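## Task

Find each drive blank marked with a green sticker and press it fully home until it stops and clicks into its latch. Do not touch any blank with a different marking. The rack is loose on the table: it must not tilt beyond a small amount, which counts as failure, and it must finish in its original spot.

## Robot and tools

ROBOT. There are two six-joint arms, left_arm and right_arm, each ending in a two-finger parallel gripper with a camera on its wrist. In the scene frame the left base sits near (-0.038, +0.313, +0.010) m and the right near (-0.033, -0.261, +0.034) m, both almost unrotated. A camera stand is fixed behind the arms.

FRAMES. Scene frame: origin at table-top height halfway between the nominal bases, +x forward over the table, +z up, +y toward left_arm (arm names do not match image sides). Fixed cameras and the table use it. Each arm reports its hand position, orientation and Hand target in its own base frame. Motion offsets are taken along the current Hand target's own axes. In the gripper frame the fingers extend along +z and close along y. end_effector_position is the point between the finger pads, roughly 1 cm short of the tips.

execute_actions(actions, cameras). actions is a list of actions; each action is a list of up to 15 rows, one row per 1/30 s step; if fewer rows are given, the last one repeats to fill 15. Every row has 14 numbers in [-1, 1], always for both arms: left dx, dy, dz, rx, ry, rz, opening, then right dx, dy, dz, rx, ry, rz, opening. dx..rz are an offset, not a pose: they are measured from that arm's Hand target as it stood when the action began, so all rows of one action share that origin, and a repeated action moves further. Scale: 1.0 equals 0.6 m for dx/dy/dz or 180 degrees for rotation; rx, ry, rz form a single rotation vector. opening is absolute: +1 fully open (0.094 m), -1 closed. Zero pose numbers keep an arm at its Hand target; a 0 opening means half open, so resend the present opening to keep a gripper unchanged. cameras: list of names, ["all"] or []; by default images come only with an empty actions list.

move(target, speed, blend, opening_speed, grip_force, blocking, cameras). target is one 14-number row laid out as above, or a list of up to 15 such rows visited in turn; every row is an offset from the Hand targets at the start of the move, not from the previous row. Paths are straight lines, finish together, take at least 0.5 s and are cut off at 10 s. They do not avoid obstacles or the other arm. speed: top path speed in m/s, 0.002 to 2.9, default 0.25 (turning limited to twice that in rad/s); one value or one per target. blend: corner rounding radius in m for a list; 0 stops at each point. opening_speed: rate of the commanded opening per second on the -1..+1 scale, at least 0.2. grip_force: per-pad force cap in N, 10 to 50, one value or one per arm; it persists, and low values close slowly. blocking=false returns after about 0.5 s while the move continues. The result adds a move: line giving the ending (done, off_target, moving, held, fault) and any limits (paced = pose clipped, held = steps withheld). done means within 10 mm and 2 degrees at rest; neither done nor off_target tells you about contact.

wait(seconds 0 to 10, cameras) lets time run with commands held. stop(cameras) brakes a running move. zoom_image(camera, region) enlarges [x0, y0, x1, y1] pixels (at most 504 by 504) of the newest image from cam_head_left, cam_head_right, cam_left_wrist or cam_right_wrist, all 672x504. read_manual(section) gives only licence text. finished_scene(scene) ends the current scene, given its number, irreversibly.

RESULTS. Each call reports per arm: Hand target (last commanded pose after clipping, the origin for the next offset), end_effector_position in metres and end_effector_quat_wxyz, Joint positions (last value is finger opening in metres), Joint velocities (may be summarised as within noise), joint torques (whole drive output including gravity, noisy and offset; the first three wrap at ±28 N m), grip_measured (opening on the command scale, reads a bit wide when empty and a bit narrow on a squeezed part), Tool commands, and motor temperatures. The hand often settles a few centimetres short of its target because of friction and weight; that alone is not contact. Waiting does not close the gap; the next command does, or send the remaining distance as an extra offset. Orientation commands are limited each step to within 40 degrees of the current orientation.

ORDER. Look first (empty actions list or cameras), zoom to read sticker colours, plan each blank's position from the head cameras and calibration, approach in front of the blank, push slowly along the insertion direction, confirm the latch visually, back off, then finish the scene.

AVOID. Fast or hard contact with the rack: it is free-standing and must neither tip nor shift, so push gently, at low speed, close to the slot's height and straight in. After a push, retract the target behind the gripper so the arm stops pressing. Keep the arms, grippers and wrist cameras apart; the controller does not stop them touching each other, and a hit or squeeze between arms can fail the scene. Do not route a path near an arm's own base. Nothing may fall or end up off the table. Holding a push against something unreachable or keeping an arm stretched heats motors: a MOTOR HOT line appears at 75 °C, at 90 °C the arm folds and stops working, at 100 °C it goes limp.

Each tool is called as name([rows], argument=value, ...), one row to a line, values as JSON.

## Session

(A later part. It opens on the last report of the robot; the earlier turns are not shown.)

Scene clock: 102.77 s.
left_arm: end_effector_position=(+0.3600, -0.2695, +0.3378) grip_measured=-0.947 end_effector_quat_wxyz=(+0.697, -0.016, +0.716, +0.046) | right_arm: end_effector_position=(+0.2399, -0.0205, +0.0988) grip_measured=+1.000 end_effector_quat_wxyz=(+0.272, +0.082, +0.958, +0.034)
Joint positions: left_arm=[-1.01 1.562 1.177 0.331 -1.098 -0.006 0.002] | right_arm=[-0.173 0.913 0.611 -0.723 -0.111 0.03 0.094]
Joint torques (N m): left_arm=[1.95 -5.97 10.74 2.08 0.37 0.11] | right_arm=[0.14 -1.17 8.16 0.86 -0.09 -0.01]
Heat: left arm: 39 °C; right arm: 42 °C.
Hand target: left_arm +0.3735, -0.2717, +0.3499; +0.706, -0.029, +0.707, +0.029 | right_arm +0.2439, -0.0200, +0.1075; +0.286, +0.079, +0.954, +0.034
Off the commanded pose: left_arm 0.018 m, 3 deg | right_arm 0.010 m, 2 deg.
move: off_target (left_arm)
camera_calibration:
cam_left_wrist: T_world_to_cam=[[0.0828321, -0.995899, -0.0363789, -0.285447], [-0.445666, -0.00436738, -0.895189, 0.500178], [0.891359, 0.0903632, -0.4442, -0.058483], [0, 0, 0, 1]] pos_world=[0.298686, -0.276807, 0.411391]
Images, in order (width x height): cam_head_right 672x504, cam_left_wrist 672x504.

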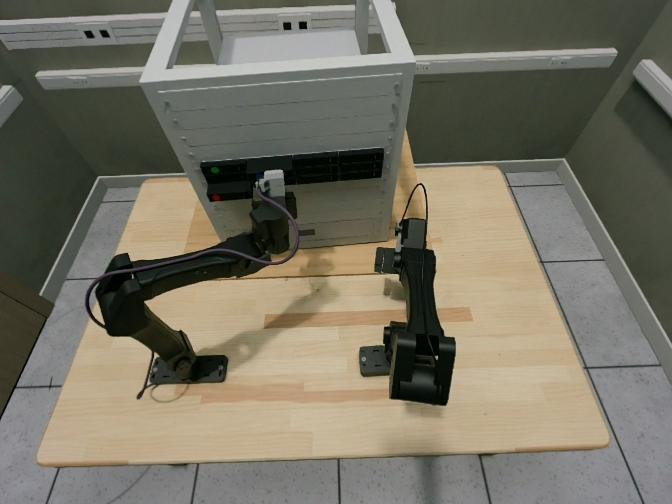

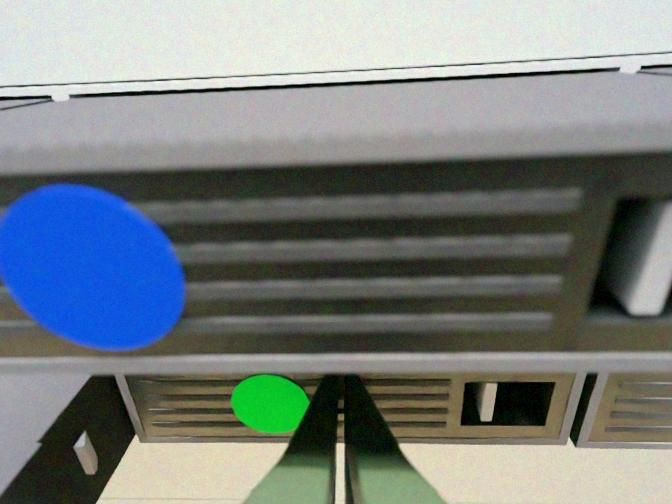

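move([
  [0, 0, -0.15, 0, 0, 0, -0.95, 0, 0, 0, 0, 0, 0, 1],
], speed=0.1, cameras=["all"])

Scene clock: 106.07 s.
left_arm: end_effector_position=(+0.2861, -0.2906, +0.3361) grip_measured=-0.947 end_effector_quat_wxyz=(+0.700, -0.003, +0.713, +0.041) | right_arm: end_effector_position=(+0.2399, -0.0205, +0.0988) grip_measured=+1.000 end_effector_quat_wxyz=(+0.272, +0.082, +0.958, +0.034)
Joint positions: left_arm=[-1.236 1.496 1.103 0.331 -1.297 -0.005 0.002] | right_arm=[-0.173 0.913 0.611 -0.723 -0.111 0.03 0.094]
Joint torques (N m): left_arm=[-0.08 -10.82 6.79 1.79 -0.17 0.02] | right_arm=[0.05 -1.22 8.18 0.87 -0.07 0]
Heat: left arm: 39 °C; right arm: 42 °C.
Hand target: left_arm +0.2838, -0.2790, +0.3500; +0.707, -0.029, +0.706, +0.029 | right_arm +0.2439, -0.0200, +0.1075; +0.286, +0.079, +0.954, +0.034
Off the commanded pose: left_arm 0.018 m, 3 deg | right_arm 0.010 m, 2 deg.
move: off_target (left_arm)
camera_calibration:
cam_left_wrist: T_world_to_cam=[[0.0569129, -0.997233, -0.0478231, -0.289524], [-0.438977, 0.0180268, -0.898318, 0.47136], [0.896694, 0.0721191, -0.436736, -0.000876753], [0, 0, 0, 1]] pos_world=[0.22418, -0.297157, 0.409202]

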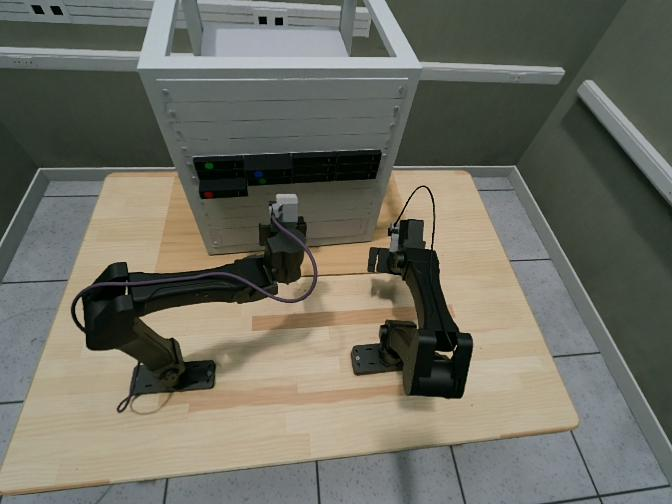

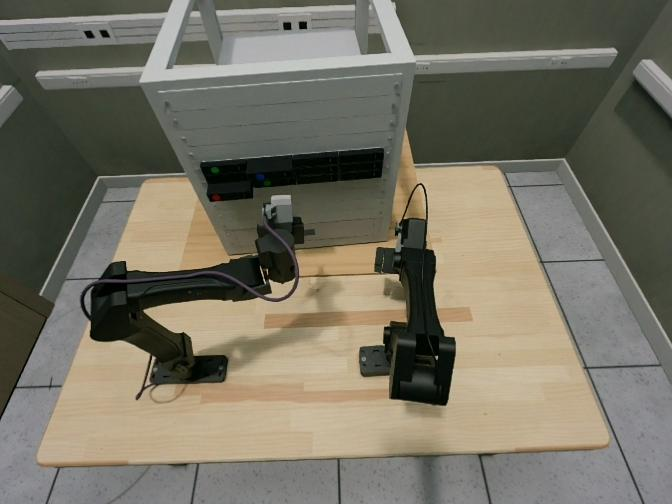

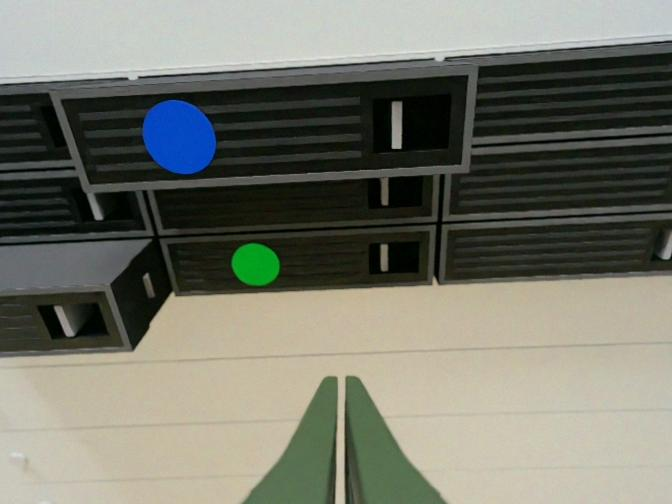

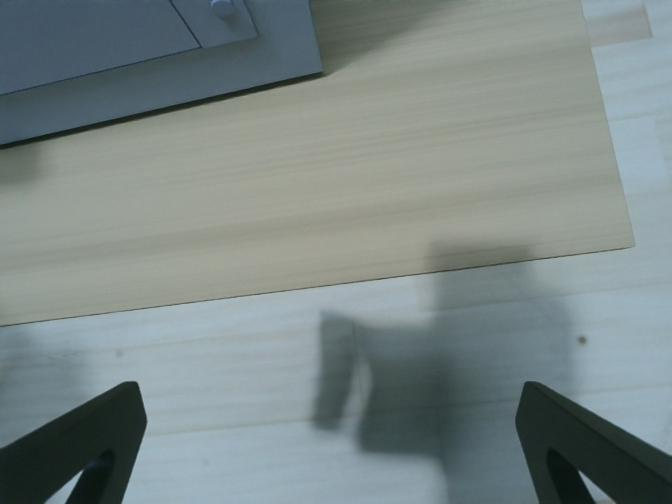

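move([
  [0, 0, -0.02, 0, 0, 0, -0.95, -0.2690, 0.20668, -0.26033, -0.03075, -0.31289, -0.05826, -0.95],
], speed=0.2, cameras=["all"])

Scene clock: 121.90 s.
left_arm: end_effector_position=(+0.2751, -0.2910, +0.3363) grip_measured=-0.947 end_effector_quat_wxyz=(+0.701, -0.004, +0.712, +0.042) | right_arm: end_effector_position=(+0.3070, +0.0743, +0.3120) grip_measured=-0.948 end_effector_quat_wxyz=(+0.681, -0.023, +0.732, +0.009)
Joint positions: left_arm=[-1.269 1.487 1.094 0.331 -1.335 -0.005 0.002] | right_arm=[0.473 0.732 0.633 0.021 0.427 0.014 0.002]
Joint torques (N m): left_arm=[-0.46 -10.77 6.68 1.71 -0.2 0] | right_arm=[0.21 0.31 9.96 1.79 0.09 -0.13]
Heat: left arm: 38 °C; right arm: 43 °C.
Hand target: left_arm +0.2718, -0.2800, +0.3500; +0.707, -0.029, +0.707, +0.029 | right_arm +0.3072, +0.0716, +0.3387; +0.707, -0.012, +0.707, +0.012
Off the commanded pose: left_arm 0.018 m, 3 deg | right_arm 0.027 m, 4 deg.
move: off_target (left_arm, right_arm)
camera_calibration:
cam_left_wrist: T_world_to_cam=[[0.0605607, -0.996989, -0.048425, -0.290035], [-0.437115, 0.0171254, -0.899242, 0.466174], [0.897364, 0.0756261, -0.434762, 0.00931019], [0, 0, 0, 1]] pos_world=[0.212982, -0.297849, 0.409206]
cam_right_wrist: T_world_to_cam=[[0.0413809, -0.998258, 0.0420621, 0.0468078], [-0.479855, -0.0567815, -0.875508, 0.462434], [0.876371, 0.0160456, -0.481369, -0.0260798], [0, 0, 0, 1]] pos_world=[0.24282, 0.0734025, 0.390342]

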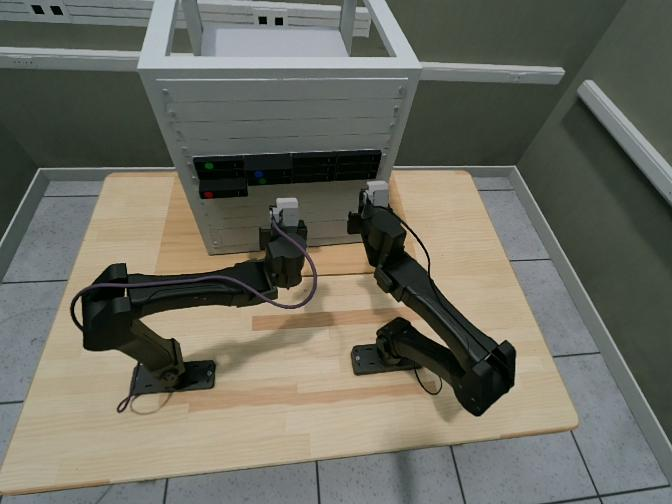

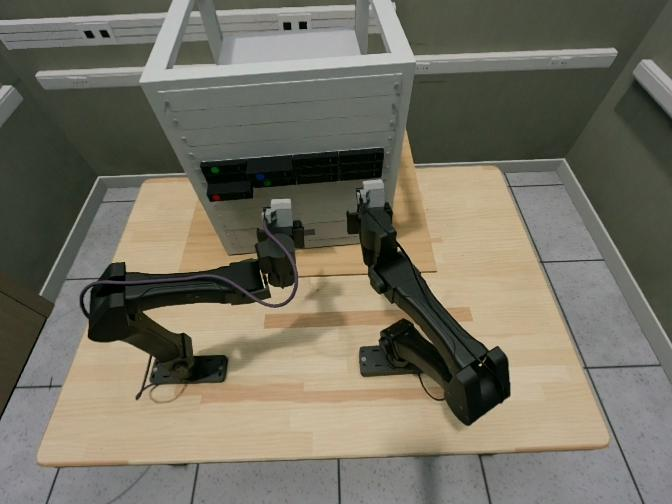

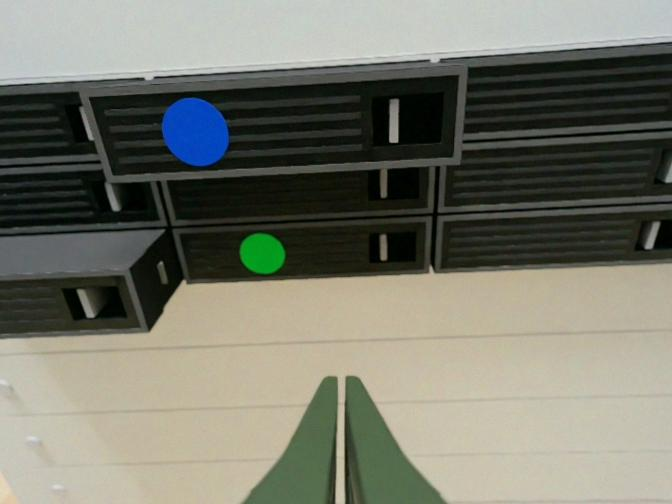

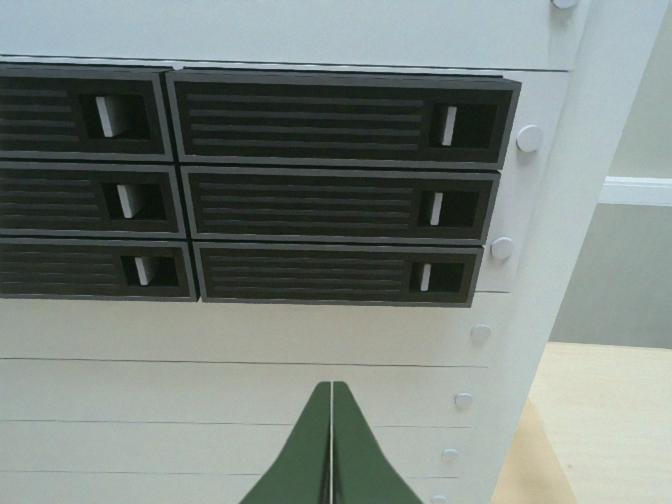

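finished_scene(scene=1)

The scene is finished: the task was done.


## Next scene

Find each drive blank marked with a red sticker and press it fully home until it stops and clicks into its latch. Do not touch any blank with a different marking. The rack is loose on the table: it must not tilt beyond a small amount, which counts as failure, and it must finish in its original spot.

execute_actions(actions=[])

Scene clock: 0.00 s.
left_arm: end_effector_position=(+0.2882, -0.1685, +0.2324) grip_measured=+1.000 end_effector_quat_wxyz=(+0.497, +0.013, +0.832, -0.245) | right_arm: end_effector_position=(+0.2984, +0.1112, +0.2237) grip_measured=+1.000 end_effector_quat_wxyz=(+0.547, +0.131, +0.756, +0.333)
Joint positions: left_arm=[-0.591 0.877 0.668 -0.19 -0.11 -0.488 0.094] | right_arm=[0.326 0.715 0.383 0.153 -0.049 0.709 0.094]
Joint velocities: within noise
Joint torques (N m): no reading
Motor temperatures (°C): left_arm=[31 32 33 29 33 30 32] | right_arm=[31 34 36 32 30 31 32]
Heat: left arm: 33 °C; right arm: 36 °C.
Hand target: left_arm +0.2889, -0.1667, +0.2427; +0.507, +0.010, +0.825, -0.248 | right_arm +0.2980, +0.1125, +0.2361; +0.558, +0.126, +0.747, +0.339
Tool commands: left_gripper/opening=+1.0 right_gripper/opening=+1.0
camera_calibration:
cam_left_wrist: T_world_to_cam=[[-0.264607, -0.876873, 0.401345, -0.164426], [-0.805797, -0.0275939, -0.591549, 0.403584], [0.529788, -0.47993, -0.699279, 0.0170053], [0, 0, 0, 1]] pos_world=[0.272689, -0.124883, 0.316623]
cam_right_wrist: T_world_to_cam=[[0.170033, -0.758659, -0.628908, 0.172806], [-0.712246, 0.34644, -0.610479, 0.348355], [0.681024, 0.551739, -0.481446, -0.0629449], [0, 0, 0, 1]] pos_world=[0.261599, 0.0451462, 0.291039]

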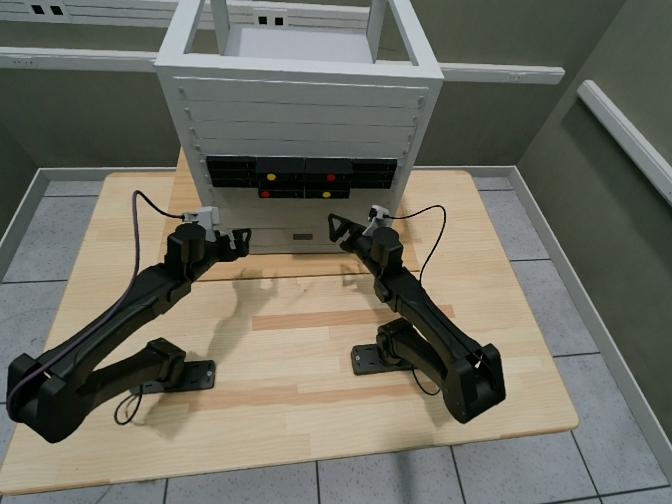

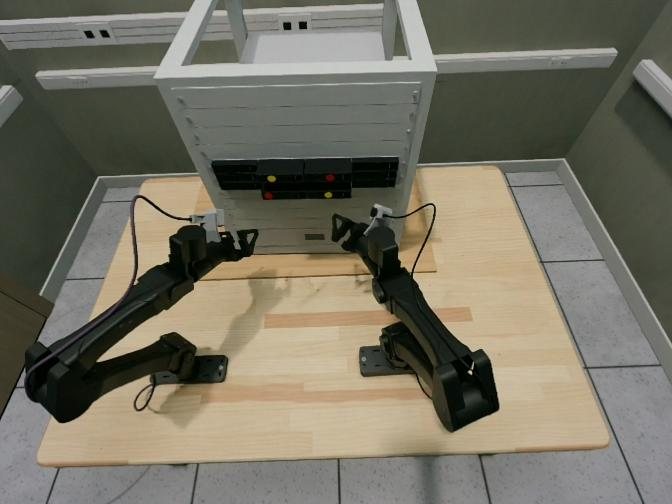

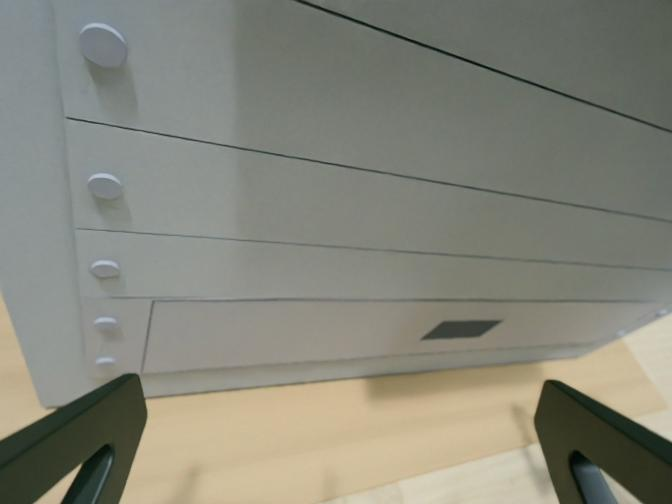

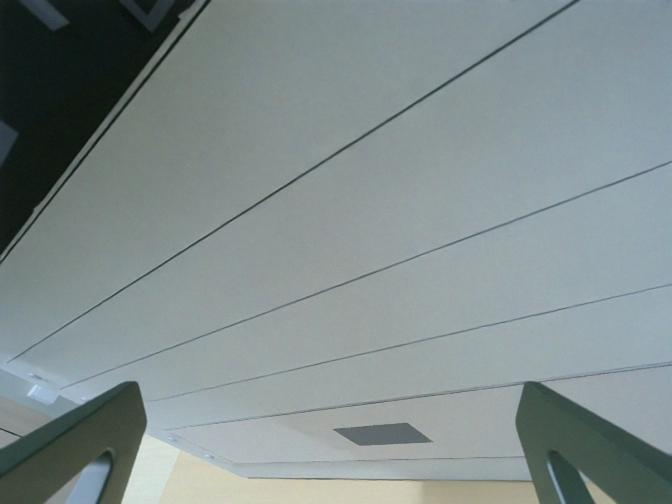

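zoom_image(camera="cam_head_left", region=[200, 145, 410, 205])

zoom_image(camera="cam_head_right", region=[200, 145, 410, 205])

Scaled by 2.400.

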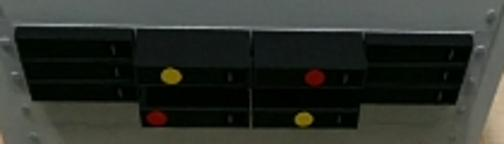

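Scaled by 2.400.

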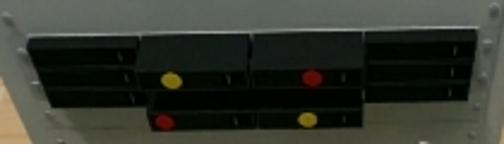

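move([
  [-0.10637, -0.23651, 0.00087, -0.11848, -0.14603, 0.1093, -0.95, -0.15702, 0.21438, -0.05341, 0.11119, -0.09193, -0.21322, -0.95],
], speed=0.2, cameras=["cam_left_wrist", "cam_right_wrist"])

Scene clock: 15.43 s.
left_arm: end_effector_position=(+0.2806, -0.2772, +0.3498) grip_measured=-0.947 end_effector_quat_wxyz=(+0.702, +0.015, +0.712, +0.002) | right_arm: end_effector_position=(+0.2780, +0.1457, +0.3749) grip_measured=-0.948 end_effector_quat_wxyz=(+0.694, -0.005, +0.720, -0.027)
Joint positions: left_arm=[-1.223 1.381 1.051 0.29 -1.205 -0.014 0.002] | right_arm=[0.991 0.938 0.917 -0.048 1.022 0.014 0.002]
Joint torques (N m): left_arm=[0.02 -5.01 7.36 2 -0.21 0.04] | right_arm=[0.46 -0.79 9.73 1.37 0.14 -0.11]
Heat: left arm: 35 °C; right arm: 38 °C.
Hand target: left_arm +0.2822, -0.2765, +0.3528; +0.707, +0.000, +0.707, +0.000 | right_arm +0.2768, +0.1426, +0.3946; +0.707, +0.014, +0.707, -0.015
Off the commanded pose: left_arm 0.003 m, 2 deg | right_arm 0.020 m, 3 deg.
move: off_target (right_arm)
camera_calibration:
cam_left_wrist: T_world_to_cam=[[-0.022336, -0.999605, -0.0170421, -0.264445], [-0.434547, 0.025059, -0.9003, 0.482394], [0.900372, -0.0127035, -0.434936, -0.016026], [0, 0, 0, 1]] pos_world=[0.218146, -0.276633, 0.422822]
cam_right_wrist: T_world_to_cam=[[-0.0351445, -0.997019, 0.0686853, 0.127815], [-0.452034, -0.0454367, -0.890843, 0.503925], [0.891308, -0.0623563, -0.449089, 0.023695], [0, 0, 0, 1]] pos_world=[0.211164, 0.151808, 0.45078]
Images, in order (width x height): cam_left_wrist 672x504, cam_right_wrist 672x504.

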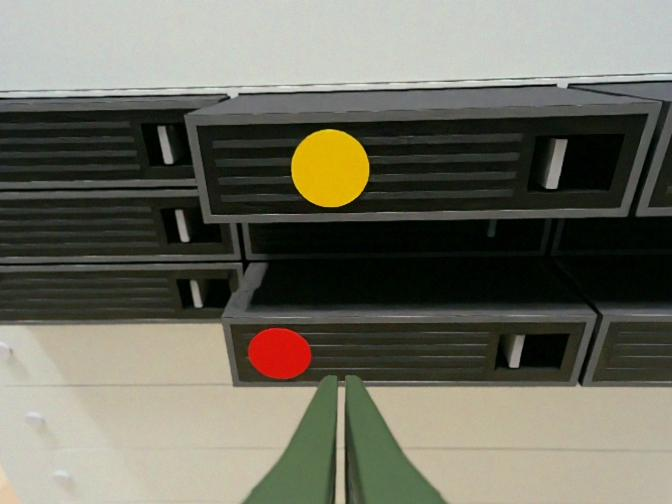

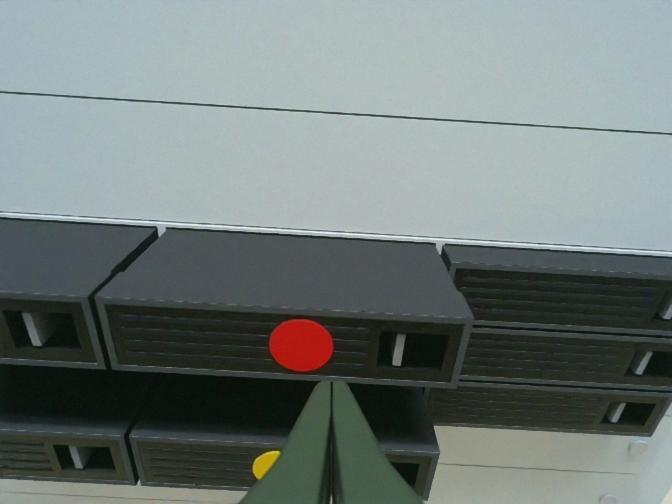

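move([
  [0.0083, -0.0005, 0.03, 0, 0, 0, -0.95, 0.0033, -0.0002, 0.017, 0, 0, 0, -0.95],
  [0.0083, -0.0022, 0.1163, 0, 0, 0, -0.95, 0.0033, -0.001, 0.1097, 0, 0, 0, -0.95],
], speed=[0.06, 0.035], blend=[0.004, 0], cameras=["cam_left_wrist", "cam_right_wrist"])

Scene clock: 24.37 s.
left_arm: end_effector_position=(+0.3430, -0.2739, +0.3328) grip_measured=-0.947 end_effector_quat_wxyz=(+0.696, +0.014, +0.718, +0.020) | right_arm: end_effector_position=(+0.3363, +0.1404, +0.3664) grip_measured=-0.948 end_effector_quat_wxyz=(+0.686, -0.002, +0.727, -0.033)
Joint positions: left_arm=[-1.041 1.498 1.102 0.334 -1.05 -0.005 0.002] | right_arm=[0.755 1.079 0.963 0.034 0.799 0.009 0.002]
Joint torques (N m): left_arm=[1.31 -5.97 10.4 2.17 0.32 0.1] | right_arm=[-1.28 -1.14 10.91 1.66 -0.23 -0.1]
Heat: left arm: 35 °C; right arm: 40 °C.
Hand target: left_arm +0.3520, -0.2779, +0.3478; +0.707, +0.001, +0.707, +0.000 | right_arm +0.3425, +0.1393, +0.3926; +0.707, +0.014, +0.707, -0.015
Off the commanded pose: left_arm 0.018 m, 3 deg | right_arm 0.027 m, 4 deg.
move: off_target (left_arm, right_arm)
camera_calibration:
cam_left_wrist: T_world_to_cam=[[0.00447061, -0.999098, -0.0422207, -0.260702], [-0.450004, 0.0356944, -0.892313, 0.499644], [0.893015, 0.0229887, -0.449439, -0.0624238], [0, 0, 0, 1]] pos_world=[0.281753, -0.276867, 0.406776]
cam_right_wrist: T_world_to_cam=[[-0.0474039, -0.99618, 0.0733316, 0.127413], [-0.471384, -0.0424149, -0.880908, 0.525006], [0.880653, -0.0763258, -0.467573, -0.0200579], [0, 0, 0, 1]] pos_world=[0.271183, 0.147663, 0.44376]
Images, in order (width x height): cam_left_wrist 672x504, cam_right_wrist 672x504.

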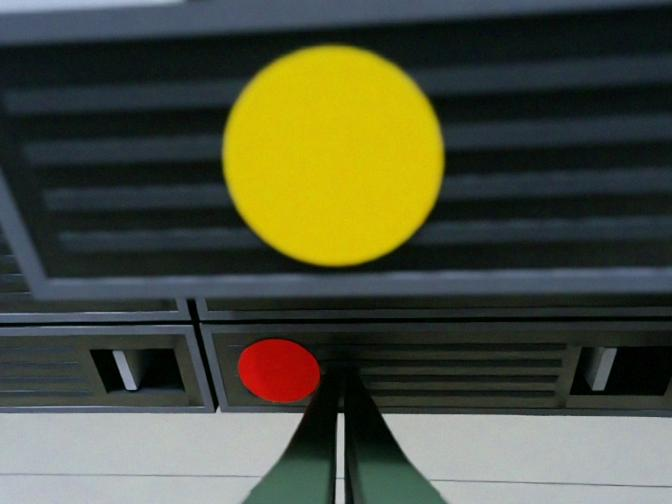

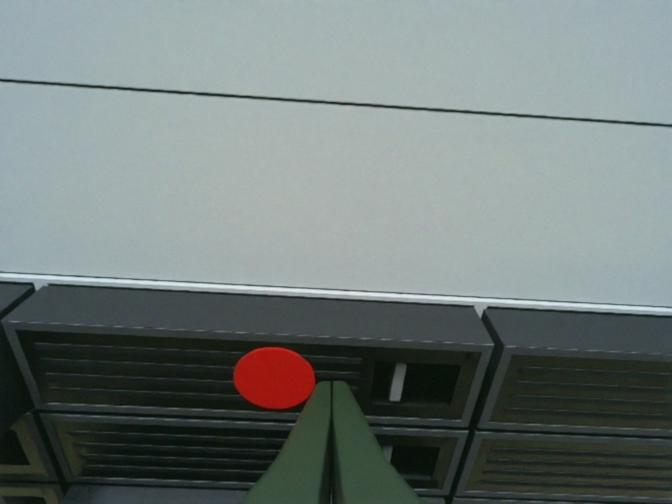

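move([
  [0, 0, 0.0133, 0, 0, 0, -0.95, 0, 0, 0.0067, 0, 0, 0, -0.95],
  [0, 0, -0.1, 0, 0, 0, -0.95, 0, 0, -0.1, 0, 0, 0, -0.95],
], speed=[0.03, 0.15], blend=0, cameras=["all"])

Scene clock: 29.10 s.
left_arm: end_effector_position=(+0.2943, -0.2890, +0.3329) grip_measured=-0.948 end_effector_quat_wxyz=(+0.699, +0.025, +0.715, +0.012) | right_arm: end_effector_position=(+0.2849, +0.1442, +0.3978) grip_measured=-0.948 end_effector_quat_wxyz=(+0.712, +0.023, +0.701, -0.002)
Joint positions: left_arm=[-1.194 1.45 1.054 0.335 -1.176 -0.004 0.002] | right_arm=[0.958 0.956 0.952 0.031 0.993 0.008 0.002]
Joint torques (N m): left_arm=[-0.01 -10.18 6.69 1.87 -0.18 0.01] | right_arm=[0.5 -1.61 6.28 0.8 0.06 -0.09]
Motor temperatures (°C): left_arm=[31 32 35 34 33 30 32] | right_arm=[31 34 41 37 30 31 32]
Heat: left arm: 35 °C; right arm: 41 °C.
Hand target: left_arm +0.2920, -0.2778, +0.3478; +0.707, +0.000, +0.707, +0.000 | right_arm +0.2826, +0.1418, +0.3926; +0.707, +0.014, +0.707, -0.015
Off the commanded pose: left_arm 0.019 m, 3 deg | right_arm 0.006 m, 2 deg.
move: off_target (left_arm)
camera_calibration:
cam_left_wrist: T_world_to_cam=[[-0.0233614, -0.998644, -0.0465285, -0.265783], [-0.442438, 0.0520629, -0.895286, 0.481934], [0.896495, -0.000329182, -0.443055, -0.0284716], [0, 0, 0, 1]] pos_world=[0.232542, -0.290522, 0.406488]
cam_right_wrist: T_world_to_cam=[[-0.0413917, -0.999115, -0.00752638, 0.157286], [-0.403873, 0.0236209, -0.91451, 0.513195], [0.913878, -0.0348134, -0.404494, -0.000416192], [0, 0, 0, 1]] pos_world=[0.214157, 0.14501, 0.470338]

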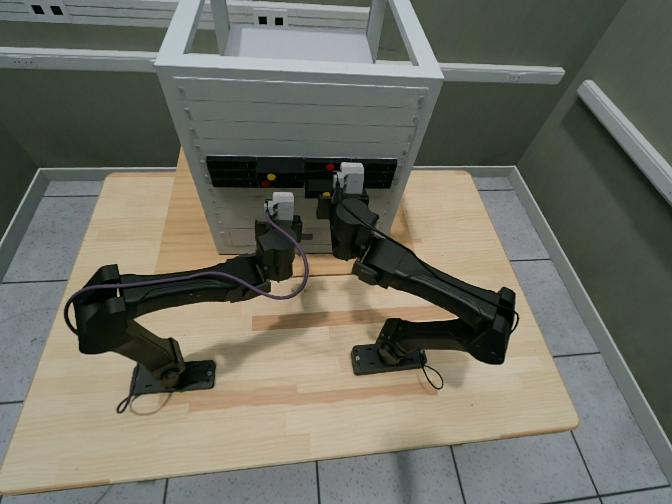

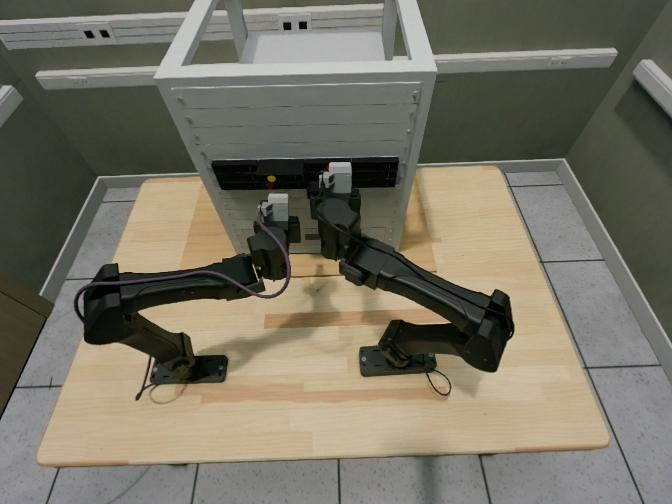

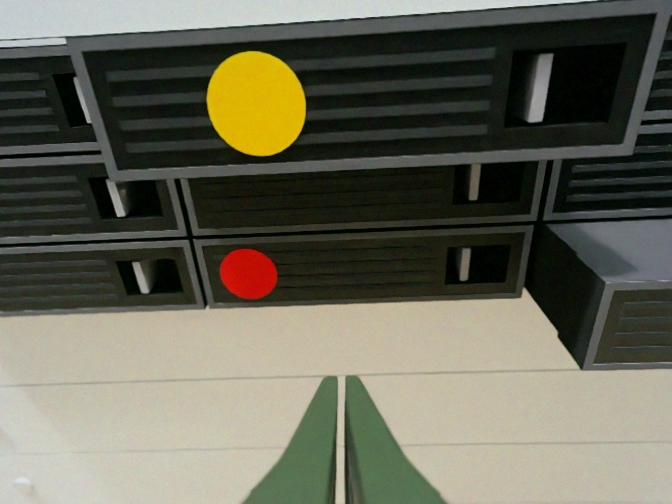

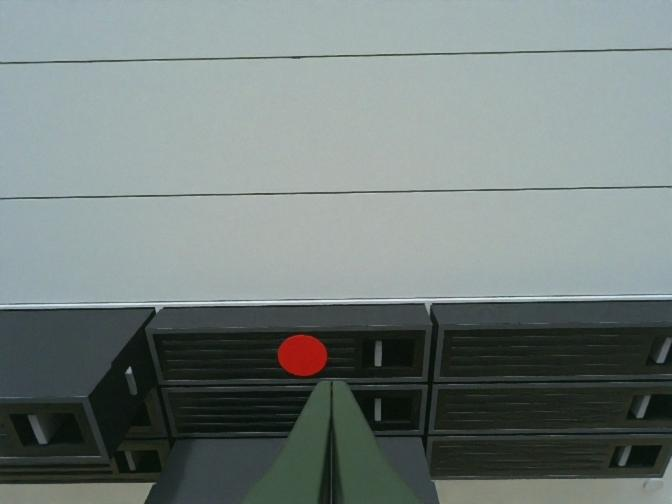

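finished_scene(scene=2)

The scene is finished: the task was done.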